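# Lift ring off stake, lay it flat in blue tray

## Task

Remove the ring from the stake and set it down so it rests flat on the bottom of the blue tray.

## Robot and tools

Robot: two 6-joint arms, left_arm and right_arm, each with a parallel two-finger gripper and a wrist camera. They face each other across the table. left_arm's base is on the +y side at about (+0.047, +0.464, +0.122) m and right_arm's at about (-0.023, -0.455, +0.135) m. The arm names do not match image sides.

Frames: the scene frame has its origin at the table centre, +z up, and the table top at z = +0.020 m. Printed hand positions, orientations, velocities and move endpoints are in this frame. Offsets you command are along each gripper's own Hand target axes: +x is the direction the fingers point, and y is the direction they open and close. end_effector_position is the point between the fingers, 3 to 4 cm behind the tips. Only the last 1.5 cm of each finger pad is flat. Reported positions may be a few cm off, more so at long reach.

Row layout: every row holds 14 numbers in [-1, 1]. The first seven are left_arm: dx, dy, dz, rx, ry, rz, opening. The last seven are right_arm in the same order. The first six numbers of each arm are an offset, not a pose. They are measured from that arm's Hand target at the start of the call or action, along that target's own axes. Scale: 1.0 = 0.6 m for dx, dy, dz and 180 degrees for rx, ry, rz, which together form a single rotation vector. Sending the same offset again moves the arm further. Six zeros re-command the current Hand target. Opening is absolute: +1 is fully open (0.080 m), -1 is closed, and empty fingers meet near -0.78. Always send the opening you want, because a 0 is itself a command for half open.

execute_actions(actions, cameras): actions is a list of actions. Each action is a table of up to 15 rows, one row per 1/30 s step, and every row counts from the start of that action. A short table holds its last row until the 15 steps are used. Each action lasts 0.5 s. An empty list returns state and all camera images. cameras takes names from cam_head_left, cam_head_right, cam_left_wrist, cam_right_wrist, or ["all"], or []. An unknown name makes the call invalid.

move(target, speed, blend, opening_speed, grip_force, blocking, cameras): target is one 14-number row, or a list of up to 15 rows. All rows are offsets from the same starting Hand targets. The move drives straight-line paths with a 10 s cap. speed is in m/s, from 0.002 to 4.3, default 0.25; turning is capped at twice that in rad/s. blend is a corner-rounding distance in m, and 0 means stop at each target. opening_speed is opening units per second, 0.2 or more. grip_force is in newtons per finger pad, 8 to 34, and stays set until changed. blocking=false returns after about 0.5 s while the motion continues. Paths do not avoid obstacles or the other arm. Steer around each arm's own base rather than past it.

Other tools: wait(seconds 0 to 10) lets the scene run. stop brakes a running move. zoom_image(camera, region [x0,y0,x1,y1] in pixels, at most 504x504) enlarges part of the newest image. read_manual gives licence texts. finished_scene(scene) ends the scene and cannot be undone.

Results: each arm reports end_effector_position (m), quat_wxyz, velocities, Hand target (the last commanded pose after clipping), joint positions and torques, external torque estimates, grip_measured (same scale as opening) and grip_effort_n (motor effort; negative means closing). A move adds a 'move:' line with an ending word. done means resting within 8 mm and 2 degrees of the target. off_target, held, blocked and fault are other endings. limits=paced means the command was clipped; limits=held means steps were withheld. done does not say whether anything is being touched.

Behaviour: orientation commands are clipped to within 32 degrees of the current orientation. Grippers often stop short or sag and tilt, especially far out. Check each result, then send the remaining distance or a correcting rotation. A gripper needs about 0.6 s to close fully. To grip, command about 0.08 below the grip_measured reading at first contact.

Sequence: find the ring, stake and blue tray in the head cameras. Open one gripper and approach the ring from above. Grasp its rim and lift straight up along the stake until it is clear. Carry it over the tray, lower it until it nearly touches, release it flat, then back away. Check in images that it lies flat and fully inside the tray before calling finished_scene.

Avoid: dropping the ring from a height, releasing it while it moves, fast contact with anything, pressing hard into the stake, tray or table, letting the two arms or grippers touch, and pulling on a wrist-camera cable. Joint torque limits are waist 18.2, shoulder 22.5, elbow 22.4, wrist pitch 5.92, wrist yaw 5.9 and wrist roll 5.54 N m; exceeding one stops that arm for 10 s. Do not send huge single-step jumps, which cause an over-speed fault. Do not hold loads or reach stretched out for long, since motors overheat at 95 °C. Nothing may end up off the table.

Each tool is called after "Request:" as a command line: name --argument value for each argument, lists and objects as JSON in quotes; but a table of rows of numbers goes row by row, as --pt "numbers of a row", without its own name.

## Session

Request:
execute_actions --actions '[]'

Request:
zoom_image --camera "cam_head_left" --region '[340, 180, 580, 400]'

Scene clock: 0.00 s.
left_arm: end_effector_position=(+0.3483, +0.4556, +0.1649) grip_measured=+1.000 grip_effort_n=n/a end_effector_quat_wxyz=(+0.603, +0.505, +0.266, -0.558) | right_arm: end_effector_position=(-0.2262, -0.0480, +0.2826) grip_measured=+1.000 grip_effort_n=n/a end_effector_quat_wxyz=(+0.526, -0.386, +0.007, +0.758)
Joint positions: left_arm=[1.774 1.645 0.888 -0.642 0.457 1.926 0.08] | right_arm=[0.546 1.687 1.094 -0.075 0.3 -0.283 0.08]
Joint velocities: within noise
Joint torques (N m): no reading
External joint torques (N m): no reading
Motor temperatures (°C): left_arm=[28 28 28 29 28 32] | right_arm=[26 29 28 32 31 35]
Heat: left arm: hottest wrist roll 32 °C (+0.0 °C/min); right arm: hottest wrist roll 35 °C (+0.0 °C/min).
Hand target: left_arm +0.3493, +0.4556, +0.1664; +0.603, +0.507, +0.265, -0.556 | right_arm -0.2267, -0.0471, +0.2868; +0.528, -0.381, +0.005, +0.759
Tool commands: left_gripper/opening=+1.0 right_gripper/opening=+1.0

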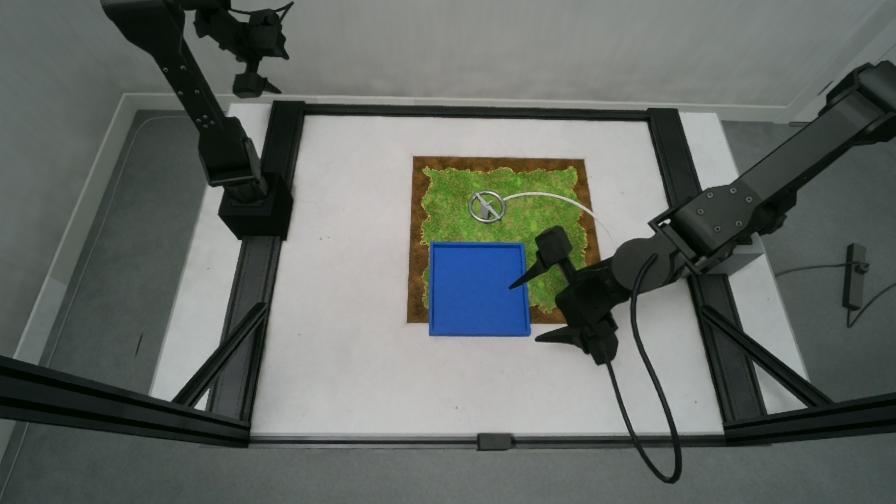

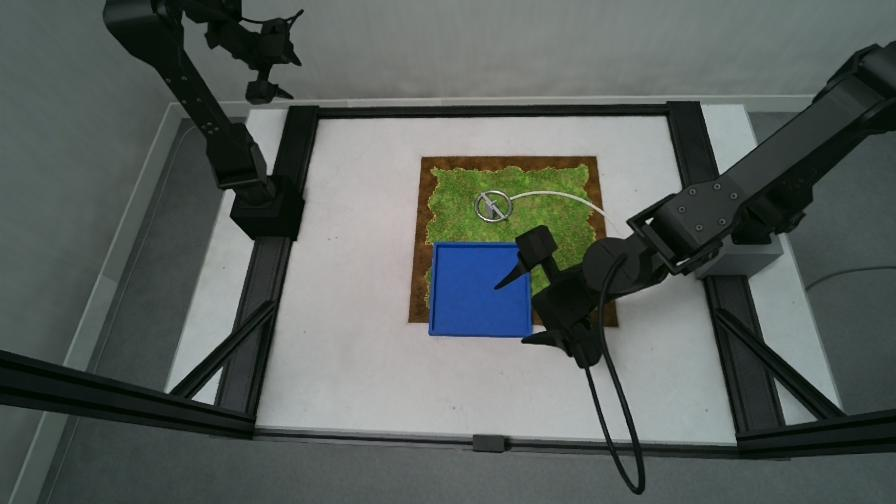

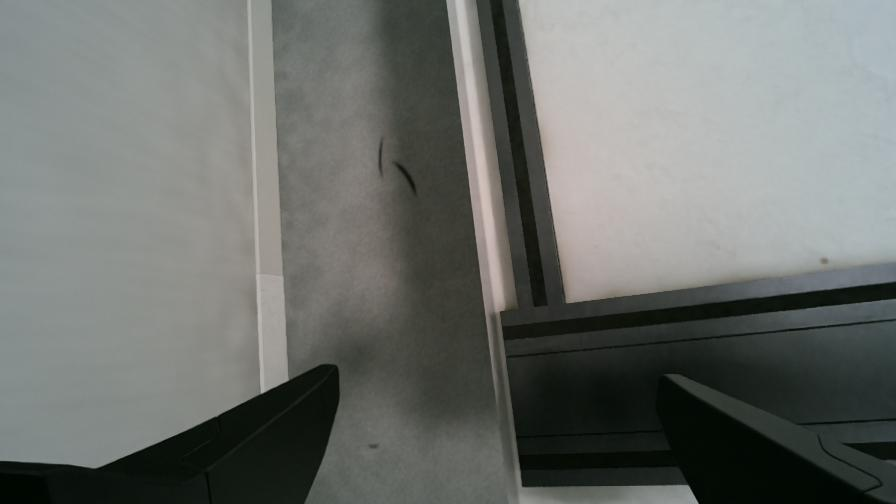

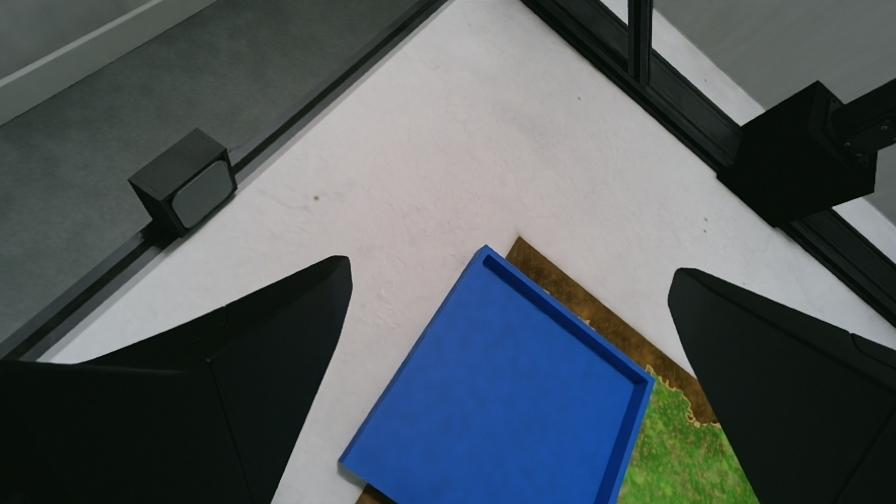

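Scaled by 2.100.

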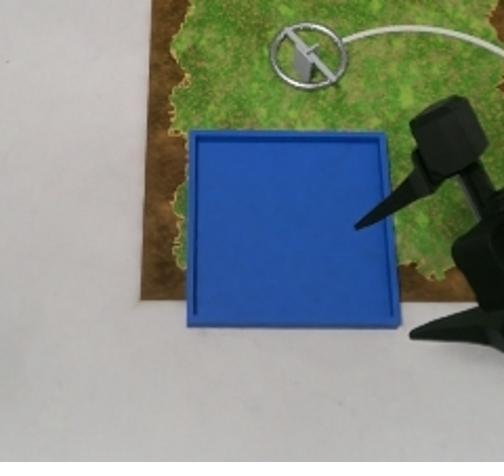

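Request:
move --pt "-0.1177 -0.0233 0.203 0 0 0 -0.25 -0.322 0.074 -0.106 0 0 0 1" --pt "0.0725 -0.3505 0.765 0.2044 0.0506 -0.0574 -0.25 -0.322 0.074 -0.106 0 0 0 1" --blend '[0.05,0]' --speed 0.3 --cameras '["all"]'

Scene clock: 42.37 s.
left_arm: end_effector_position=(+0.0492, +0.0533, +0.2206) grip_measured=-0.246 grip_effort_n=-15.1 end_effector_quat_wxyz=(+0.336, +0.687, +0.165, -0.623) | right_arm: end_effector_position=(-0.1968, -0.2469, +0.3309) grip_measured=+1.000 grip_effort_n=-1.6 end_effector_quat_wxyz=(+0.524, -0.391, +0.005, +0.757)
Joint positions: left_arm=[-0.054 1.961 1.572 -0.997 -0.182 0.796 0.024] | right_arm=[1.023 1.012 0.807 -0.644 0.651 0.077 0.08]
Joint torques (N m): left_arm=[0.01 -8.78 8.17 0.6 -0.27 -0.22] | right_arm=[0.23 -4.33 7.74 1.13 0.56 0.19]
External joint torques (N m): left_arm=[0.05 -0.2 2.43 0.01 -0.19 -0.21] | right_arm=[0.23 -1.86 1.39 -0.09 0.27 0.17]
Motor temperatures (°C): left_arm=[28 34 32 29 28 31] | right_arm=[26 37 31 36 31 34]
Heat: left arm: hottest shoulder 34 °C (+8.5 °C/min); right arm: hottest shoulder 37 °C (+11.3 °C/min).
Hand target: left_arm +0.0500, +0.0502, +0.2205; +0.339, +0.687, +0.166, -0.621 | right_arm -0.1968, -0.2469, +0.3371; +0.528, -0.381, +0.005, +0.759
Off the commanded pose: left_arm 0.003 m, 0 deg | right_arm 0.006 m, 1 deg.
move: done

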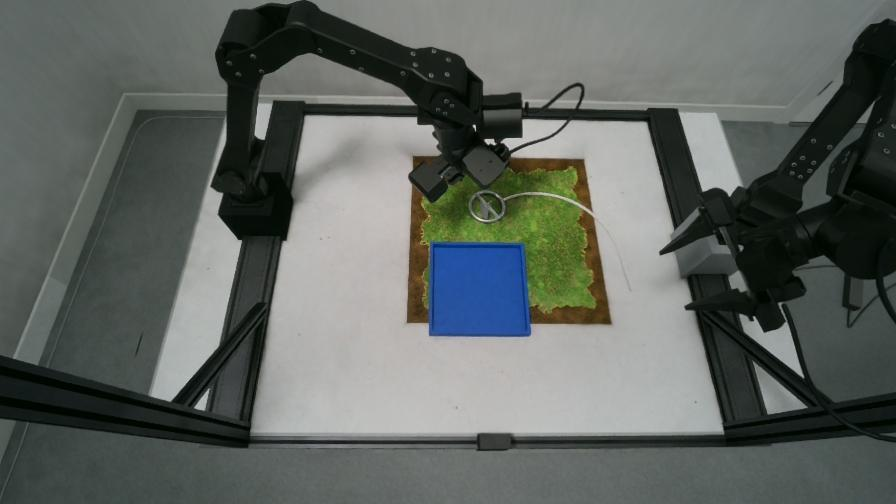

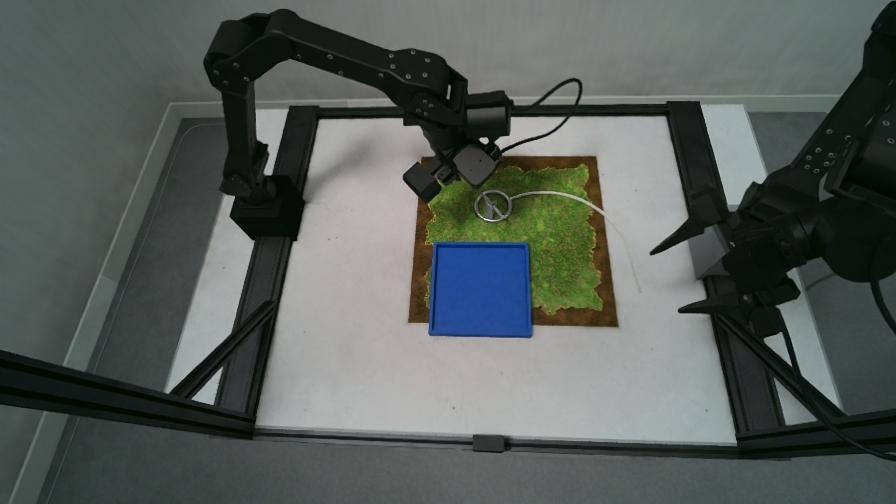

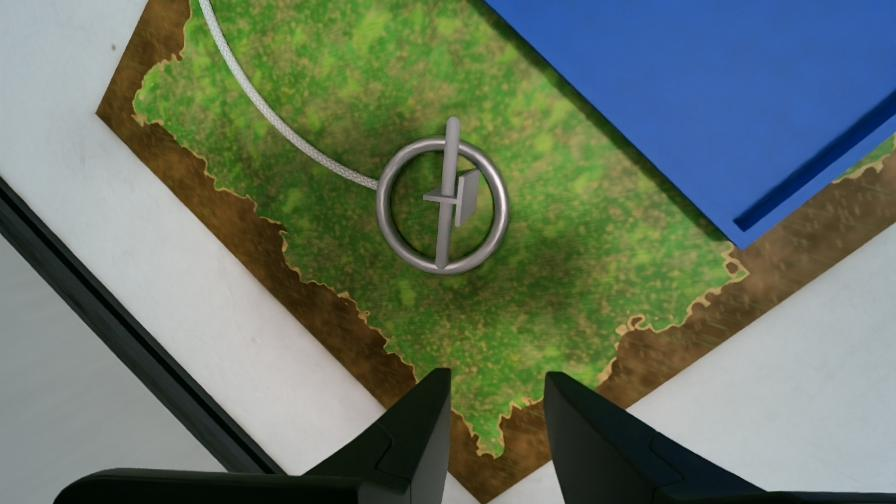

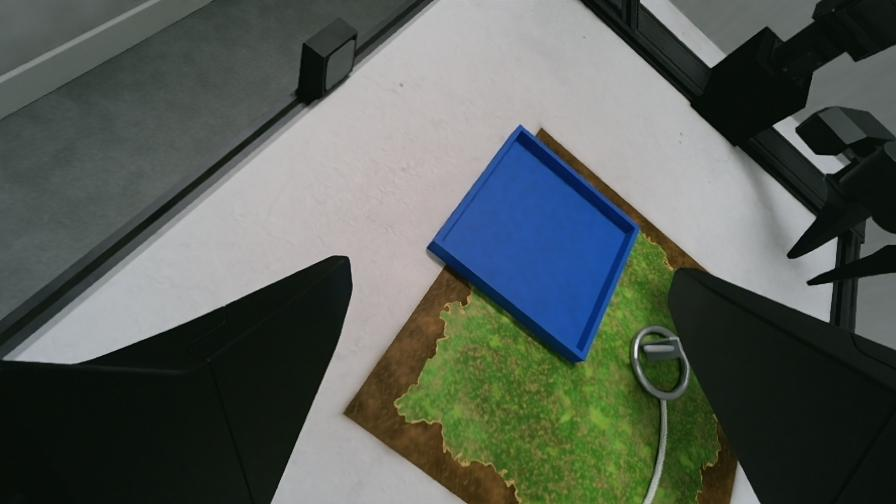

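Request:
zoom_image --camera "cam_left_wrist" --region '[360, 100, 540, 290]'

Scaled by 2.653.

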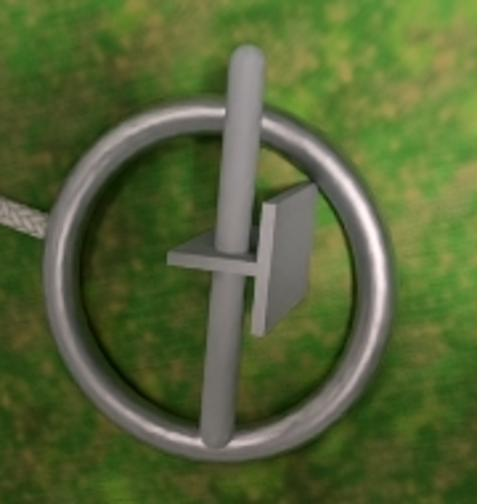

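Request:
move --target '[0.153,-0.0077,0.0367,0,0,0,-0.25, 0,0,0,0,0,0,1]' --speed 0.2 --cameras '["cam_left_wrist","cam_right_wrist"]'

Request:
zoom_image --camera "cam_left_wrist" --region '[300, 150, 600, 420]'

Scene clock: 70.73 s.
left_arm: end_effector_position=(+0.0470, +0.0211, +0.1336) grip_measured=-0.246 grip_effort_n=-15.1 end_effector_quat_wxyz=(+0.339, +0.686, +0.164, -0.623) | right_arm: end_effector_position=(-0.1968, -0.2469, +0.3309) grip_measured=+1.000 grip_effort_n=-2.1 end_effector_quat_wxyz=(+0.524, -0.391, +0.005, +0.757)
Joint positions: left_arm=[-0.055 2.17 1.528 -0.739 -0.183 0.792 0.024] | right_arm=[1.023 1.012 0.807 -0.644 0.651 0.077 0.08]
Joint torques (N m): left_arm=[-0.25 -10.24 6.19 0.92 -0.27 -0.21] | right_arm=[0.22 -4.35 7.75 1.14 0.56 0.19]
External joint torques (N m): left_arm=[-0.31 -0.55 0.72 0.3 -0.19 -0.2] | right_arm=[0.22 -1.9 1.44 -0.08 0.28 0.17]
Heat: left arm: hottest elbow 35 °C (+6.0 °C/min); right arm: hottest wrist pitch 35 °C (+1.0 °C/min).
Hand target: left_arm +0.0467, +0.0209, +0.1307; +0.339, +0.687, +0.166, -0.621 | right_arm -0.1968, -0.2469, +0.3371; +0.528, -0.381, +0.005, +0.759
Off the commanded pose: left_arm 0.003 m, 0 deg | right_arm 0.006 m, 1 deg.
move: done
Images, in order (width x height): cam_left_wrist 896x504, cam_right_wrist 896x504.

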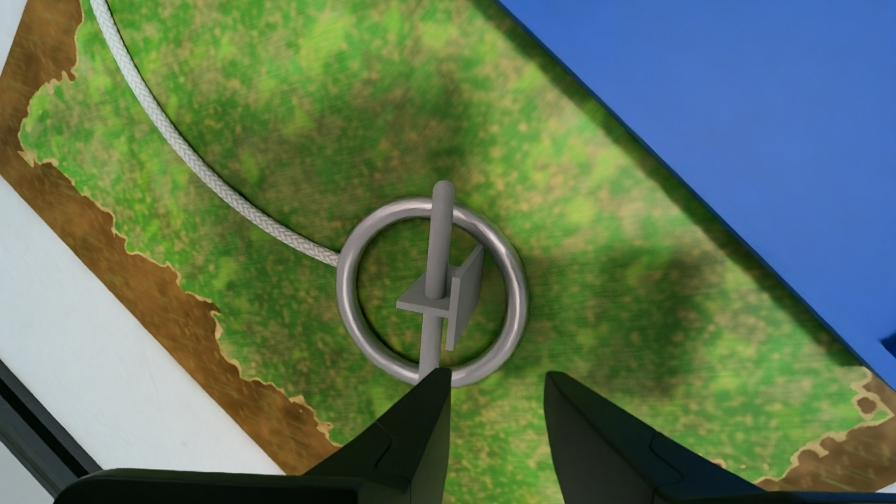

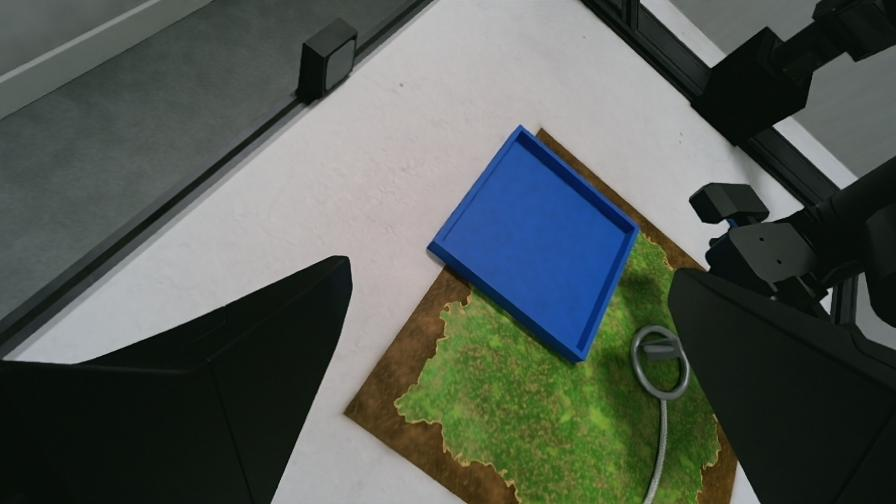

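Scaled by 1.680.

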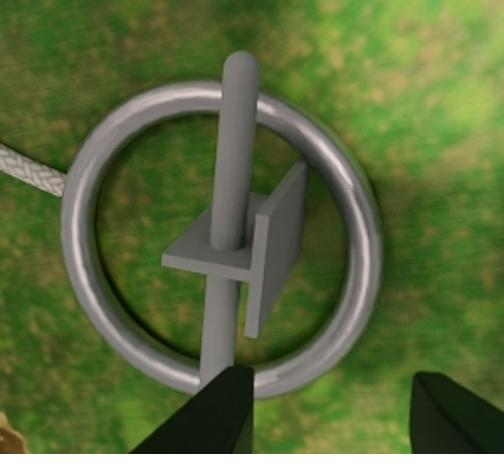

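Request:
move --target '[0.0082, 0.1543, -0.0615, -0.268, 0, -0.157, -0.3, 0, 0, 0, 0, 0, 0, 1]' --cameras '["cam_left_wrist","cam_head_left","cam_right_wrist"]'

Scene clock: 225.17 s.
left_arm: end_effector_position=(+0.1353, -0.0193, +0.1530) grip_measured=-0.296 grip_effort_n=-14.7 end_effector_quat_wxyz=(+0.442, +0.424, +0.549, -0.568) | right_arm: end_effector_position=(-0.1968, -0.2469, +0.3309) grip_measured=+1.000 grip_effort_n=-2.6 end_effector_quat_wxyz=(+0.524, -0.391, +0.005, +0.757)
Joint positions: left_arm=[0.264 2.581 2.341 -1.36 0.252 0.261 0.022] | right_arm=[1.023 1.012 0.807 -0.644 0.651 0.077 0.08]
Joint torques (N m): left_arm=[-0.19 -12.06 7.83 0.11 0.24 -0.13] | right_arm=[0.22 -4.34 7.76 1.14 0.56 0.19]
External joint torques (N m): left_arm=[-0.35 -0.26 2.3 -0.18 0.08 -0.15] | right_arm=[0.22 -1.87 1.42 -0.09 0.28 0.17]
Motor temperatures (°C): left_arm=[28 44 33 30 28 31] | right_arm=[26 31 37 35 31 34]
Heat: left arm: hottest shoulder 44 °C (+2.0 °C/min); right arm: hottest elbow 37 °C (+1.0 °C/min).
Hand target: left_arm +0.1350, -0.0214, +0.1500; +0.430, +0.430, +0.561, -0.562 | right_arm -0.1968, -0.2469, +0.3371; +0.528, -0.381, +0.005, +0.759
Off the commanded pose: left_arm 0.004 m, 2 deg | right_arm 0.006 m, 1 deg.
joint sent to its limit (left arm) — joint 3 (elbow), upper limit, where the elbow is as straight as it goes. The joint targets still meet the commanded pose.
move: done
Images, in order (width x height): cam_head_left 896x504, cam_left_wrist 896x504, cam_right_wrist 896x504.

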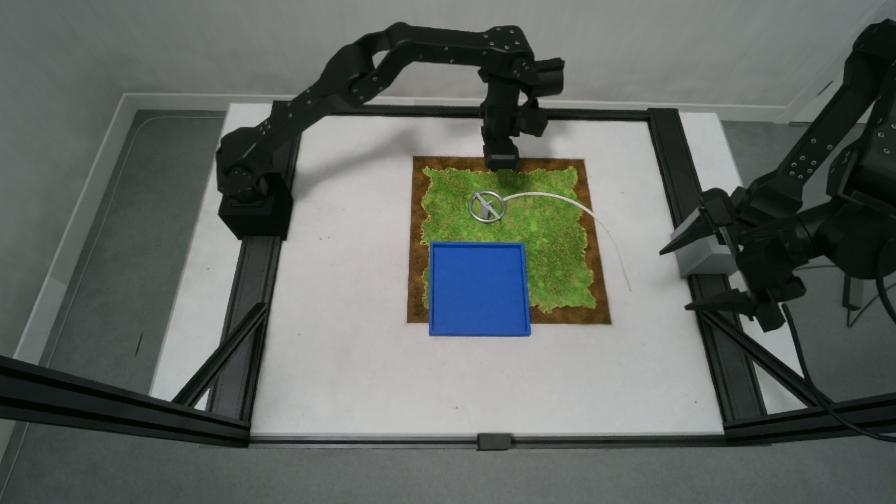

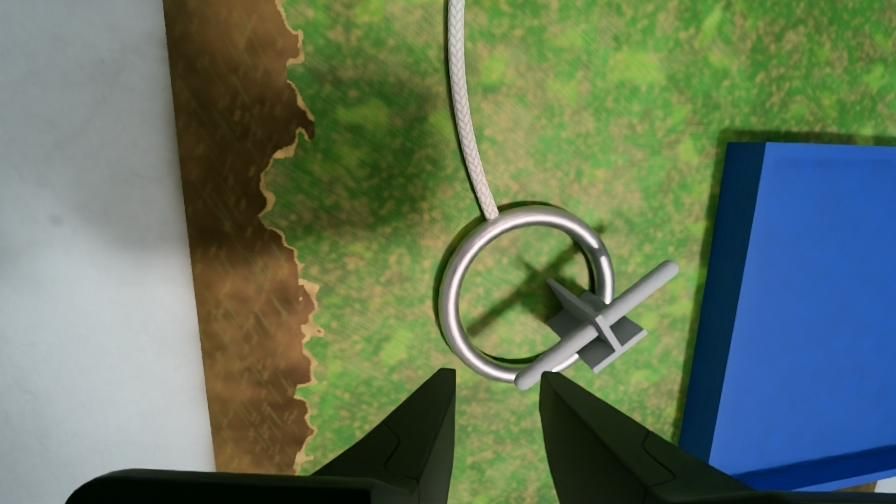

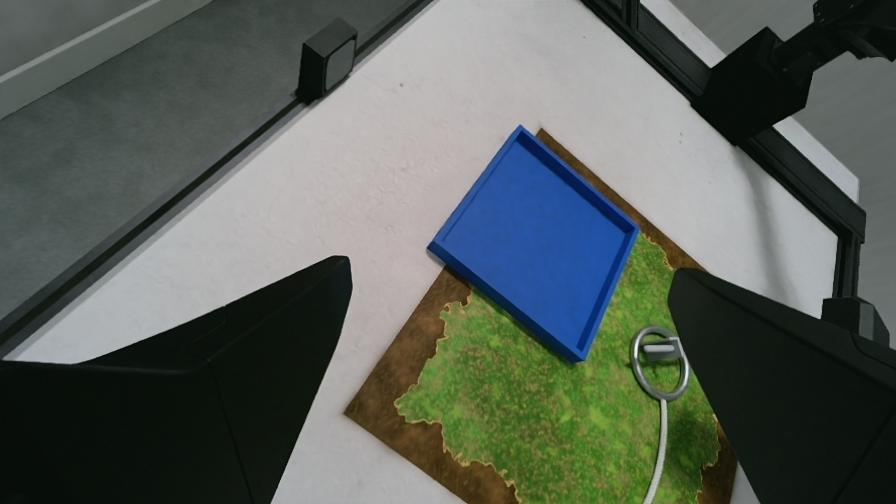

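Request:
zoom_image --camera "cam_left_wrist" --region '[420, 190, 720, 400]'

Scaled by 1.680.

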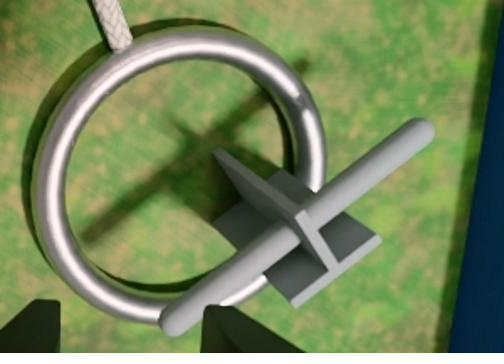

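Request:
move --target '[0.0644, 0.0173, 0, 0, 0, 0, -0.3, 0, 0, 0, 0, 0, 0, 1]' --cameras '["cam_left_wrist"]'

Scene clock: 271.40 s.
left_arm: end_effector_position=(+0.1360, -0.0220, +0.1143) grip_measured=-0.296 grip_effort_n=-15.1 end_effector_quat_wxyz=(+0.434, +0.429, +0.559, -0.562) | right_arm: end_effector_position=(-0.1968, -0.2469, +0.3309) grip_measured=+1.000 grip_effort_n=-1.2 end_effector_quat_wxyz=(+0.524, -0.391, +0.005, +0.757)
Joint positions: left_arm=[0.264 2.657 2.331 -1.305 0.252 0.261 0.022] | right_arm=[1.023 1.012 0.807 -0.644 0.651 0.077 0.08]
Joint torques (N m): left_arm=[-0.2 -12.9 6.04 0.35 0.19 0.14] | right_arm=[0.23 -4.34 7.76 1.13 0.55 0.2]
External joint torques (N m): left_arm=[-0.39 -1.04 0.65 0.12 0.04 0.13] | right_arm=[0.26 -1.92 1.49 -0.07 0.26 0.18]
Motor temperatures (°C): left_arm=[27 55 37 29 28 31] | right_arm=[25 30 38 35 31 34]
Heat: left arm: hottest shoulder 55 °C (+12.1 °C/min); right arm: hottest elbow 38 °C (+1.0 °C/min). Fold the left arm in close to its base, or ease its load, before you think long.
Hand target: left_arm +0.1350, -0.0214, +0.1099; +0.430, +0.430, +0.561, -0.562 | right_arm -0.1968, -0.2469, +0.3371; +0.528, -0.381, +0.005, +0.759
Off the commanded pose: left_arm 0.005 m, 0 deg | right_arm 0.006 m, 1 deg.
MOTOR HOT: joint 2 (shoulder) of the left arm reports 55 °C; the controller stops that arm at 95 °C. To cool a motor, set the load down, stop pushing, or move to a pose that needs little force.
move: done
Images, in order (width x height): cam_left_wrist 896x504.

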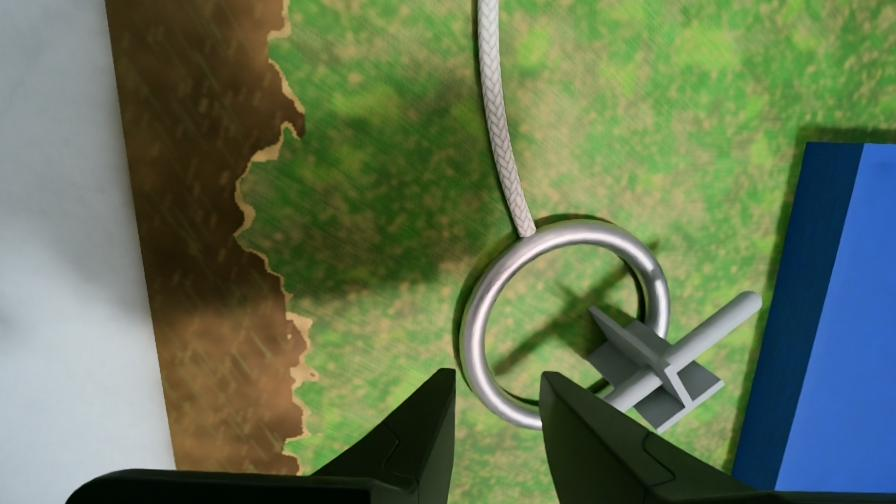

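Request:
move --pt "-0.17 -0.045 0 0 0 0 -0.3 0 0 0 0 0 0 -0.3" --pt "-0.20 -0.1 -0.37 0 0 0 -0.3 0 0 0 0 0 0 -0.3" --speed 0.35 --blend '[0.05, 0]'

Request:
move --target '[0, 0, 0, 0, 0, 0, -0.3, 0.3183, -0.4942, -0.335, 0.3958, 0.2688, 0.0345, -0.3]' --speed 0.35 --cameras '["cam_right_wrist", "cam_head_left"]'

Scene clock: 345.67 s.
left_arm: end_effector_position=(+0.1083, +0.1981, +0.2393) grip_measured=-0.296 grip_effort_n=-14.7 end_effector_quat_wxyz=(+0.429, +0.429, +0.564, -0.561) | right_arm: end_effector_position=(-0.1968, -0.2469, +0.3309) grip_measured=-0.298 grip_effort_n=-15.6 end_effector_quat_wxyz=(+0.524, -0.391, +0.005, +0.757)
Joint positions: left_arm=[0.369 1.653 1.265 -1.283 0.248 0.372 0.022] | right_arm=[1.023 1.012 0.807 -0.644 0.651 0.077 0.022]
Joint torques (N m): left_arm=[0.15 -8.75 5.29 -0.01 0.02 0.19] | right_arm=[0.24 -4.32 7.75 1.14 0.56 0.2]
External joint torques (N m): left_arm=[0.12 -2.86 -0.04 -0.19 -0.14 0.18] | right_arm=[0.24 -1.84 1.4 -0.09 0.27 0.17]
Motor temperatures (°C): left_arm=[27 51 32 29 28 31] | right_arm=[25 30 38 35 31 34]
Heat: left arm: hottest shoulder 51 °C (+0.0 °C/min); right arm: hottest elbow 38 °C (+0.0 °C/min). Fold the left arm in close to its base, or ease its load, before you think long.
Hand target: left_arm +0.1085, +0.2007, +0.2411; +0.430, +0.430, +0.561, -0.562 | right_arm -0.1968, -0.2469, +0.3371; +0.528, -0.381, +0.005, +0.759
Off the commanded pose: left_arm 0.003 m, 0 deg | right_arm 0.006 m, 1 deg.
MOTOR HOT: still on. Joint 2 (shoulder) of the left arm reports 51 °C.
move: done; blend cut to 0 m at target 1

Scene clock: 348.57 s.
left_arm: end_effector_position=(+0.1084, +0.1982, +0.2393) grip_measured=-0.296 grip_effort_n=-15.1 end_effector_quat_wxyz=(+0.429, +0.429, +0.564, -0.560) | right_arm: end_effector_position=(+0.1286, -0.0485, +0.2025) grip_measured=-0.298 grip_effort_n=-15.6 end_effector_quat_wxyz=(+0.563, -0.273, +0.650, +0.431)
Joint positions: left_arm=[0.37 1.653 1.265 -1.283 0.248 0.372 0.022] | right_arm=[-0.458 2.208 1.829 -1.166 -0.254 0.08 0.022]
Joint torques (N m): left_arm=[0.07 -8.73 5.27 0 0.03 0.18] | right_arm=[0.08 -9.92 7.16 0.19 -0.36 0.13]
External joint torques (N m): left_arm=[0.04 -2.75 -0.08 -0.16 -0.13 0.16] | right_arm=[0.06 -0.05 1.67 -0.18 -0.2 0.14]
Heat: left arm: hottest shoulder 50 °C (+0.0 °C/min); right arm: hottest elbow 38 °C (+0.0 °C/min). Fold the left arm in close to its base, or ease its load, before you think long.
Hand target: left_arm +0.1086, +0.2006, +0.2411; +0.430, +0.430, +0.560, -0.562 | right_arm +0.1282, -0.0459, +0.1999; +0.561, -0.270, +0.653, +0.431
Off the commanded pose: left_arm 0.003 m, 0 deg | right_arm 0.004 m, 1 deg.
MOTOR HOT: still on. Joint 2 (shoulder) of the left arm reports 50 °C.
move: done
Images, in order (width x height): cam_head_left 896x504, cam_right_wrist 896x504.

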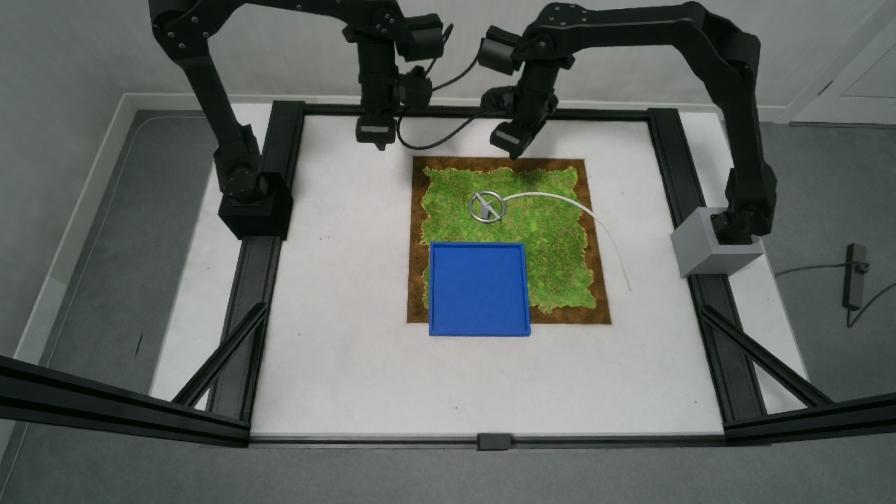

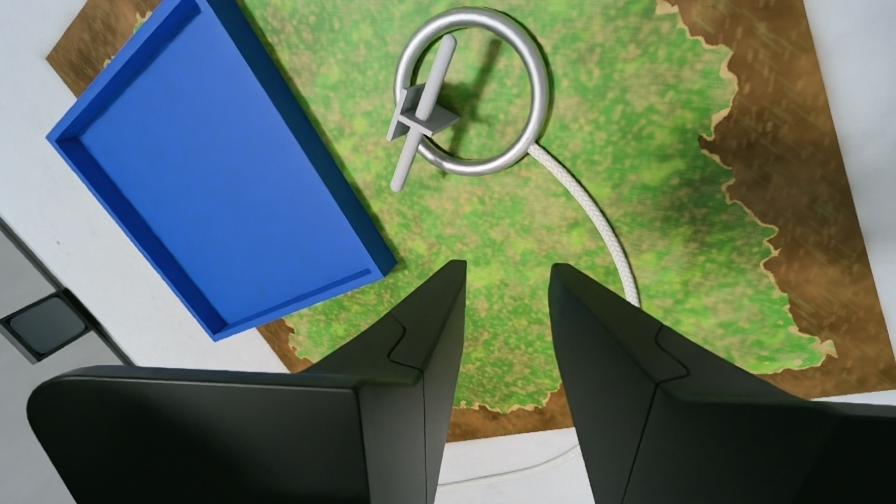

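Request:
move --target '[0, 0, 0, 0, 0, 0, -0.3, 0.0805, -0.0216, 0.0333, 0, 0, 0, -0.3]' --cameras '["cam_right_wrist"]'

Scene clock: 362.73 s.
left_arm: end_effector_position=(+0.1084, +0.1982, +0.2393) grip_measured=-0.296 grip_effort_n=-15.1 end_effector_quat_wxyz=(+0.429, +0.429, +0.564, -0.560) | right_arm: end_effector_position=(+0.1371, -0.0306, +0.1517) grip_measured=-0.298 grip_effort_n=-14.7 end_effector_quat_wxyz=(+0.562, -0.274, +0.652, +0.429)
Joint positions: left_arm=[0.37 1.653 1.265 -1.283 0.248 0.372 0.022] | right_arm=[-0.458 2.34 1.846 -1.057 -0.254 0.08 0.022]
Joint torques (N m): left_arm=[0.06 -8.77 5.28 0 0.02 0.18] | right_arm=[-0.21 -11.1 6.94 0.31 -0.36 0.01]
External joint torques (N m): left_arm=[0.03 -2.87 0.02 -0.14 -0.14 0.17] | right_arm=[-0.24 -0.74 1.61 -0.05 -0.2 0.02]
Motor temperatures (°C): left_arm=[27 49 32 29 28 31] | right_arm=[25 35 38 35 31 34]
Heat: left arm: hottest shoulder 49 °C (+0.0 °C/min); right arm: hottest elbow 38 °C (+0.0 °C/min). Fold the left arm in close to its base, or ease its load, before you think long.
Hand target: left_arm +0.1086, +0.2006, +0.2411; +0.430, +0.430, +0.560, -0.562 | right_arm +0.1382, -0.0286, +0.1498; +0.561, -0.270, +0.653, +0.431
Off the commanded pose: left_arm 0.003 m, 0 deg | right_arm 0.003 m, 0 deg.
MOTOR HOT: still on. Joint 2 (shoulder) of the left arm reports 49 °C.
move: done
Images, in order (width x height): cam_right_wrist 896x504.

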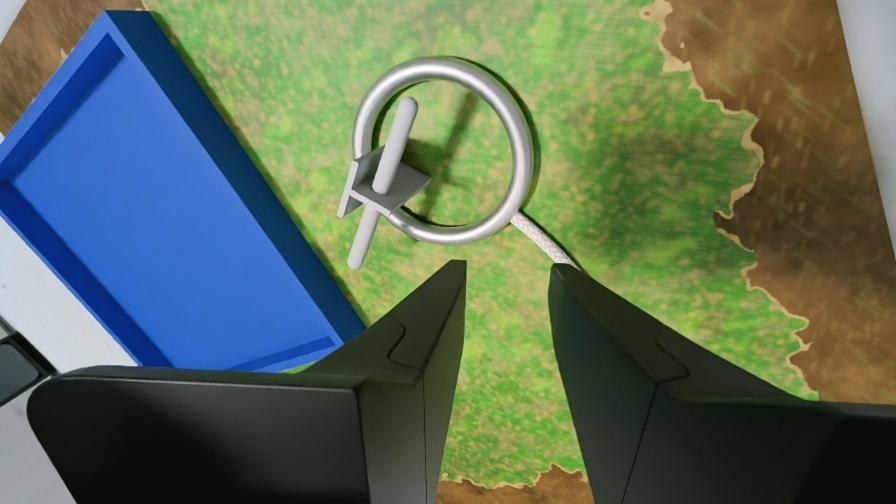

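Request:
move --target '[0, 0, 0, 0, 0, 0, -0.3, 0.0483, -0.0130, 0.02, 0, 0, 0, -0.3]' --cameras '["cam_right_wrist"]'

Scene clock: 391.97 s.
left_arm: end_effector_position=(+0.1084, +0.1982, +0.2393) grip_measured=-0.296 grip_effort_n=-15.1 end_effector_quat_wxyz=(+0.429, +0.429, +0.564, -0.560) | right_arm: end_effector_position=(+0.1431, -0.0200, +0.1225) grip_measured=-0.298 grip_effort_n=-14.2 end_effector_quat_wxyz=(+0.562, -0.273, +0.652, +0.429)
Joint positions: left_arm=[0.37 1.653 1.265 -1.283 0.248 0.372 0.022] | right_arm=[-0.46 2.427 1.88 -1.003 -0.254 0.08 0.022]
Joint torques (N m): left_arm=[0.1 -8.75 5.27 0 0.02 0.18] | right_arm=[-0.25 -11.34 6.85 0.32 -0.36 -0.06]
External joint torques (N m): left_arm=[0.11 -2.88 -0.02 -0.16 -0.15 0.17] | right_arm=[-0.24 -0.63 1.61 -0.04 -0.21 -0.05]
Heat: left arm: hottest shoulder 46 °C (-4.0 °C/min); right arm: hottest elbow 37 °C (-1.0 °C/min).
Hand target: left_arm +0.1086, +0.2006, +0.2411; +0.430, +0.430, +0.560, -0.562 | right_arm +0.1442, -0.0182, +0.1197; +0.561, -0.270, +0.653, +0.431
Off the commanded pose: left_arm 0.003 m, 0 deg | right_arm 0.003 m, 0 deg.
MOTOR HOT: cleared for the motors of the left arm.
move: done
Images, in order (width x height): cam_right_wrist 896x504.

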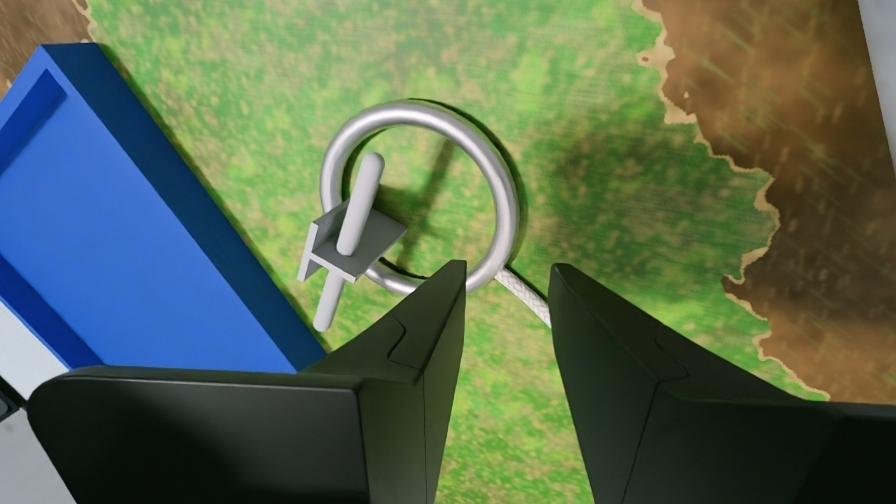

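Request:
move --target '[0, 0, 0, 0, 0, 0, -0.3, 0.0424, -0.0028, 0.01, 0, 0, 0, -0.3]' --cameras '["cam_right_wrist"]'

Scene clock: 401.20 s.
left_arm: end_effector_position=(+0.1084, +0.1982, +0.2393) grip_measured=-0.296 grip_effort_n=-15.1 end_effector_quat_wxyz=(+0.429, +0.429, +0.564, -0.560) | right_arm: end_effector_position=(+0.1441, -0.0129, +0.0979) grip_measured=-0.298 grip_effort_n=-15.1 end_effector_quat_wxyz=(+0.563, -0.273, +0.651, +0.430)
Joint positions: left_arm=[0.37 1.653 1.265 -1.283 0.248 0.372 0.022] | right_arm=[-0.456 2.489 1.893 -0.951 -0.254 0.084 0.022]
Joint torques (N m): left_arm=[0.06 -8.72 5.28 0 0.03 0.18] | right_arm=[0.16 -11.58 6.74 0.33 -0.36 0.13]
External joint torques (N m): left_arm=[0.05 -2.84 0.01 -0.15 -0.13 0.17] | right_arm=[0.15 -0.59 1.57 -0.02 -0.2 0.15]
Heat: left arm: hottest shoulder 46 °C (-4.1 °C/min); right arm: hottest shoulder 39 °C (+9.1 °C/min).
Hand target: left_arm +0.1086, +0.2006, +0.2411; +0.430, +0.430, +0.560, -0.562 | right_arm +0.1429, -0.0104, +0.0948; +0.561, -0.270, +0.653, +0.431
Off the commanded pose: left_arm 0.003 m, 0 deg | right_arm 0.004 m, 0 deg.
move: done
Images, in order (width x height): cam_right_wrist 896x504.

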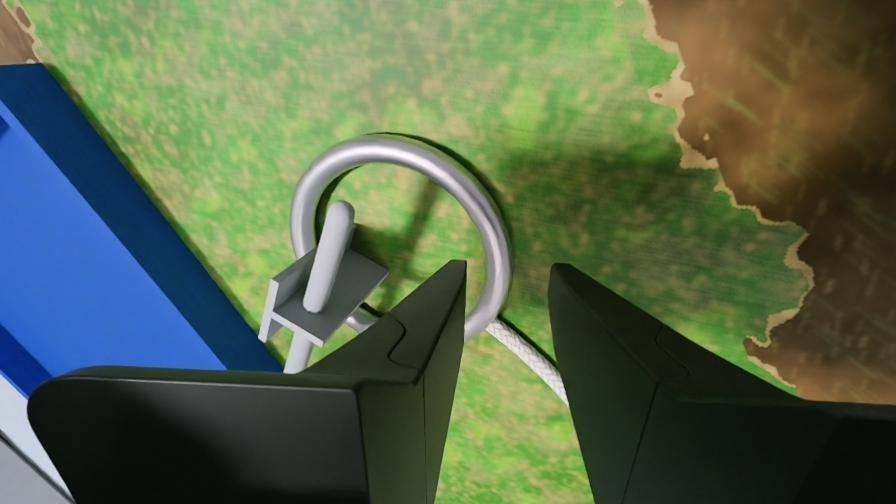

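Request:
move --target '[0, 0, 0, 0, 0, 0, -0.3, 0.0277, 0.0070, 0, 0, 0, 0, -0.3]' --cameras '["cam_right_wrist"]'

Scene clock: 412.03 s.
left_arm: end_effector_position=(+0.1084, +0.1982, +0.2393) grip_measured=-0.296 grip_effort_n=-15.1 end_effector_quat_wxyz=(+0.429, +0.429, +0.564, -0.560) | right_arm: end_effector_position=(+0.1379, -0.0047, +0.0869) grip_measured=-0.298 grip_effort_n=-14.7 end_effector_quat_wxyz=(+0.566, -0.271, +0.647, +0.434)
Joint positions: left_arm=[0.37 1.653 1.265 -1.283 0.248 0.372 0.022] | right_arm=[-0.436 2.514 1.893 -0.908 -0.254 0.102 0.022]
Joint torques (N m): left_arm=[0.05 -8.75 5.26 0.01 0.03 0.18] | right_arm=[-0.02 -11.48 5.32 0.39 -0.34 0.14]
External joint torques (N m): left_arm=[0.11 -2.87 -0.03 -0.16 -0.14 0.16] | right_arm=[0 -0.37 0.14 0 -0.19 0.15]
Motor temperatures (°C): left_arm=[27 45 32 28 28 30] | right_arm=[25 42 38 34 31 34]
Heat: left arm: hottest shoulder 45 °C (-5.1 °C/min); right arm: hottest shoulder 42 °C (+10.2 °C/min).
Hand target: left_arm +0.1086, +0.2006, +0.2411; +0.430, +0.430, +0.560, -0.562 | right_arm +0.1356, -0.0063, +0.0799; +0.561, -0.270, +0.653, +0.431
Off the commanded pose: left_arm 0.003 m, 0 deg | right_arm 0.008 m, 1 deg.
move: done
Images, in order (width x height): cam_right_wrist 896x504.

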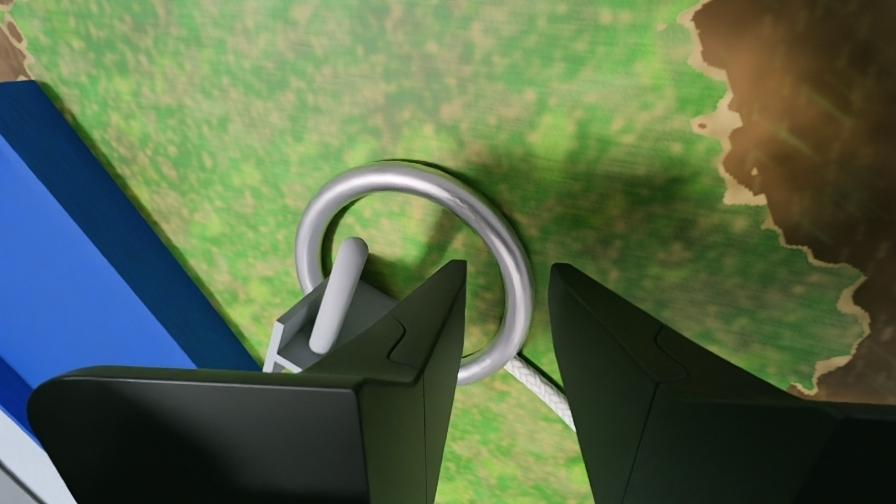

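Request:
move --target '[0, 0, 0, 0, 0, 0, -0.3, 0.0218, -0.0025, -0.0117, 0, 0, 0, -0.3]' --cameras '["cam_right_wrist"]'

Scene clock: 419.17 s.
left_arm: end_effector_position=(+0.1084, +0.1982, +0.2393) grip_measured=-0.296 grip_effort_n=-15.1 end_effector_quat_wxyz=(+0.429, +0.429, +0.564, -0.560) | right_arm: end_effector_position=(+0.1336, -0.0095, +0.0729) grip_measured=-0.298 grip_effort_n=-14.7 end_effector_quat_wxyz=(+0.566, -0.271, +0.647, +0.433)
Joint positions: left_arm=[0.37 1.653 1.265 -1.283 0.248 0.372 0.022] | right_arm=[-0.432 2.514 1.833 -0.846 -0.254 0.108 0.022]
Joint torques (N m): left_arm=[0.05 -8.75 5.3 0 0.03 0.18] | right_arm=[0.24 -11.7 5.01 0.42 -0.33 0.14]
External joint torques (N m): left_arm=[0.03 -2.88 0.01 -0.16 -0.13 0.17] | right_arm=[0.23 -0.73 -0.06 0.01 -0.18 0.16]
Heat: left arm: hottest shoulder 45 °C (-4.1 °C/min); right arm: hottest shoulder 42 °C (+8.1 °C/min).
Hand target: left_arm +0.1086, +0.2006, +0.2411; +0.430, +0.430, +0.560, -0.562 | right_arm +0.1304, -0.0114, +0.0669; +0.561, -0.270, +0.653, +0.431
Off the commanded pose: left_arm 0.003 m, 0 deg | right_arm 0.007 m, 1 deg.
move: done
Images, in order (width x height): cam_right_wrist 896x504.

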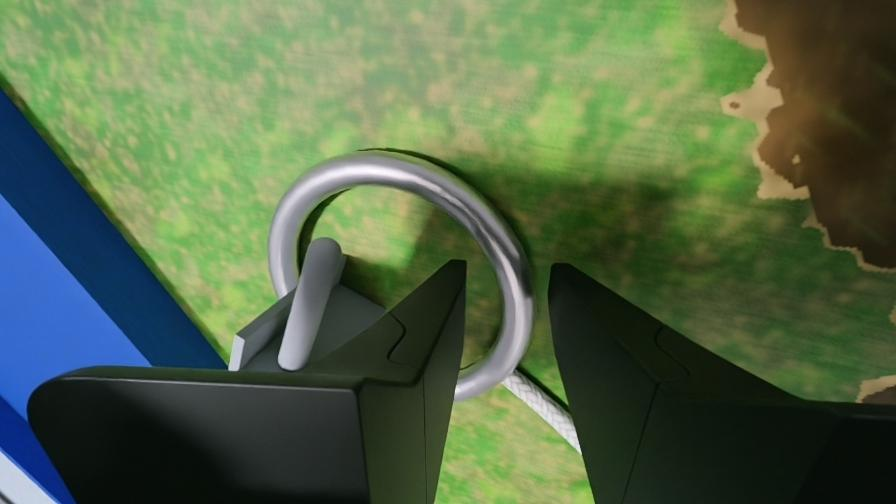

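Request:
move --target '[0, 0, 0, 0, 0, 0, -0.3, 0.0145, -0.0035, 0, 0, 0, 0, -0.3]' --speed 0.08 --cameras '["cam_right_wrist"]'

Scene clock: 424.53 s.
left_arm: end_effector_position=(+0.1084, +0.1982, +0.2393) grip_measured=-0.296 grip_effort_n=-14.7 end_effector_quat_wxyz=(+0.429, +0.429, +0.564, -0.560) | right_arm: end_effector_position=(+0.1342, -0.0078, +0.0679) grip_measured=-0.298 grip_effort_n=-14.7 end_effector_quat_wxyz=(+0.568, -0.269, +0.645, +0.435)
Joint positions: left_arm=[0.37 1.653 1.265 -1.283 0.248 0.372 0.022] | right_arm=[-0.432 2.523 1.827 -0.823 -0.255 0.109 0.022]
Joint torques (N m): left_arm=[0.07 -8.75 5.31 0.01 0.03 0.18] | right_arm=[0.26 -10.61 4.83 0.42 -0.31 0.14]
External joint torques (N m): left_arm=[0.04 -2.85 -0.01 -0.16 -0.14 0.17] | right_arm=[0.24 0.21 -0.11 0.03 -0.15 0.15]
Heat: left arm: hottest shoulder 45 °C (-3.0 °C/min); right arm: hottest shoulder 41 °C (+6.0 °C/min).
Hand target: left_arm +0.1086, +0.2006, +0.2411; +0.430, +0.430, +0.560, -0.562 | right_arm +0.1302, -0.0113, +0.0579; +0.561, -0.270, +0.653, +0.431
Off the commanded pose: left_arm 0.003 m, 0 deg | right_arm 0.011 m, 1 deg.
move: off_target (right_arm)
Images, in order (width x height): cam_right_wrist 896x504.

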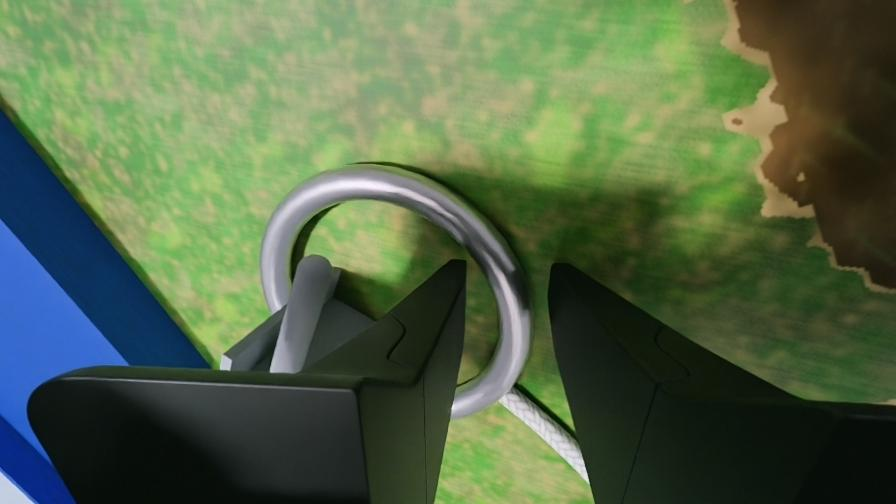

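Request:
move --target '[0, 0, 0, 0, 0, 0, -0.3, 0.0081, -0.0022, 0, 0, 0, 0, -0.3]' --speed 0.06 --cameras '["cam_right_wrist"]'

Scene clock: 434.90 s.
left_arm: end_effector_position=(+0.1084, +0.1982, +0.2393) grip_measured=-0.296 grip_effort_n=-14.7 end_effector_quat_wxyz=(+0.429, +0.429, +0.564, -0.560) | right_arm: end_effector_position=(+0.1342, -0.0078, +0.0669) grip_measured=-0.298 grip_effort_n=-14.2 end_effector_quat_wxyz=(+0.569, -0.268, +0.644, +0.435)
Joint positions: left_arm=[0.37 1.653 1.265 -1.283 0.248 0.372 0.022] | right_arm=[-0.432 2.523 1.824 -0.818 -0.255 0.11 0.022]
Joint torques (N m): left_arm=[0.07 -8.77 5.29 0 0.02 0.18] | right_arm=[0.21 -9.59 4.75 0.97 -0.3 0.11]
External joint torques (N m): left_arm=[0.06 -2.82 -0.03 -0.16 -0.14 0.17] | right_arm=[0.19 1.4 -0.29 0.56 -0.14 0.13]
Heat: left arm: hottest shoulder 45 °C (-2.0 °C/min); right arm: hottest shoulder 44 °C (+9.0 °C/min).
Hand target: left_arm +0.1086, +0.2006, +0.2411; +0.430, +0.430, +0.560, -0.562 | right_arm +0.1302, -0.0113, +0.0529; +0.561, -0.270, +0.653, +0.431
Off the commanded pose: left_arm 0.003 m, 0 deg | right_arm 0.015 m, 1 deg.
move: off_target (right_arm)
Images, in order (width x height): cam_right_wrist 896x504.

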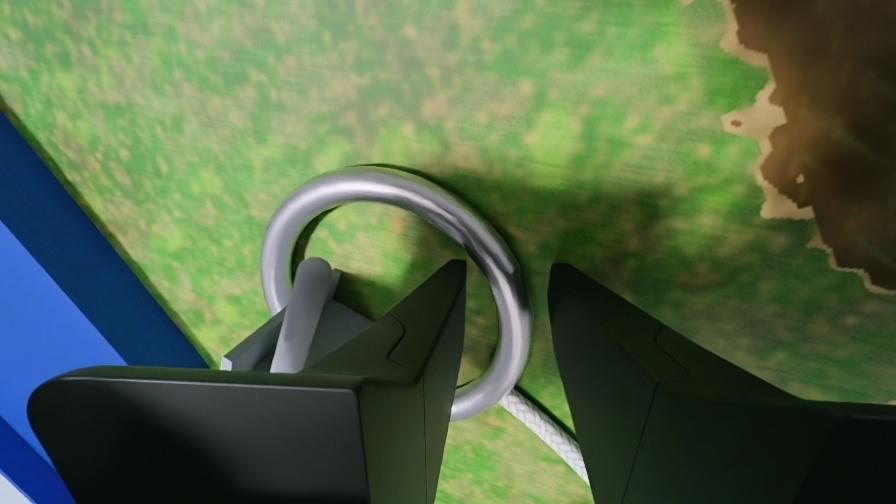

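Request:
move --pt "0 0 0 0 0 0 -0.3 -0.0145 0.0039 0 0 0 0 -0.3" --pt "0 0 0 0 0 0 -0.3 -0.0145 0.0039 0 0 0 0 -0.74" --opening_speed 0.5 --cameras '["cam_right_wrist"]'

Scene clock: 442.47 s.
left_arm: end_effector_position=(+0.1084, +0.1982, +0.2393) grip_measured=-0.296 grip_effort_n=-14.7 end_effector_quat_wxyz=(+0.429, +0.429, +0.564, -0.560) | right_arm: end_effector_position=(+0.1297, -0.0101, +0.0670) grip_measured=-0.616 grip_effort_n=-83.5 end_effector_quat_wxyz=(+0.562, -0.271, +0.650, +0.434)
Joint positions: left_arm=[0.37 1.653 1.265 -1.283 0.248 0.372 0.022] | right_arm=[-0.427 2.523 1.825 -0.836 -0.26 0.11 0.007]
Joint torques (N m): left_arm=[0.04 -8.75 5.29 0 0.04 0.19] | right_arm=[-0.2 -11.68 5.43 0.59 -0.16 0.11]
External joint torques (N m): left_arm=[0.04 -2.79 -0.02 -0.15 -0.13 0.17] | right_arm=[-0.13 -0.54 0.33 0.2 0 0.13]
Heat: left arm: hottest shoulder 45 °C (-2.0 °C/min); right arm: hottest shoulder 44 °C (+9.1 °C/min).
Hand target: left_arm +0.1086, +0.2006, +0.2411; +0.430, +0.430, +0.560, -0.562 | right_arm +0.1303, -0.0112, +0.0620; +0.561, -0.270, +0.653, +0.431
Off the commanded pose: left_arm 0.003 m, 0 deg | right_arm 0.005 m, 1 deg.
move: done
Images, in order (width x height): cam_right_wrist 896x504.

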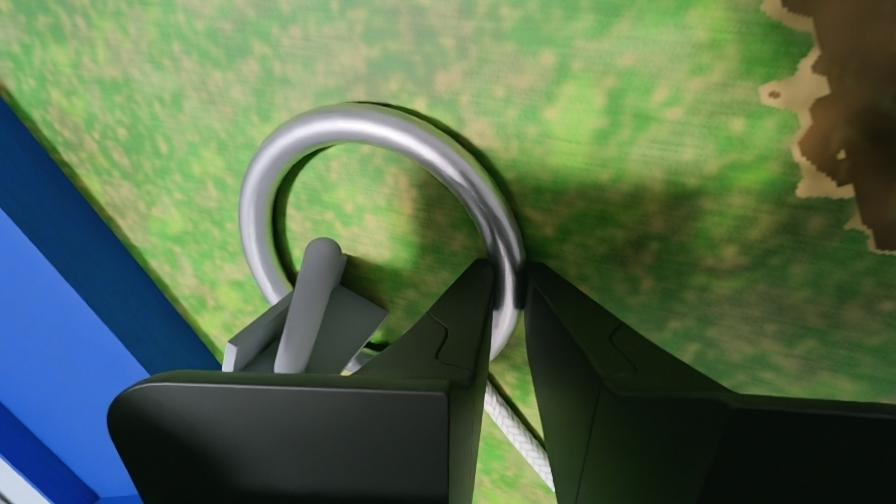

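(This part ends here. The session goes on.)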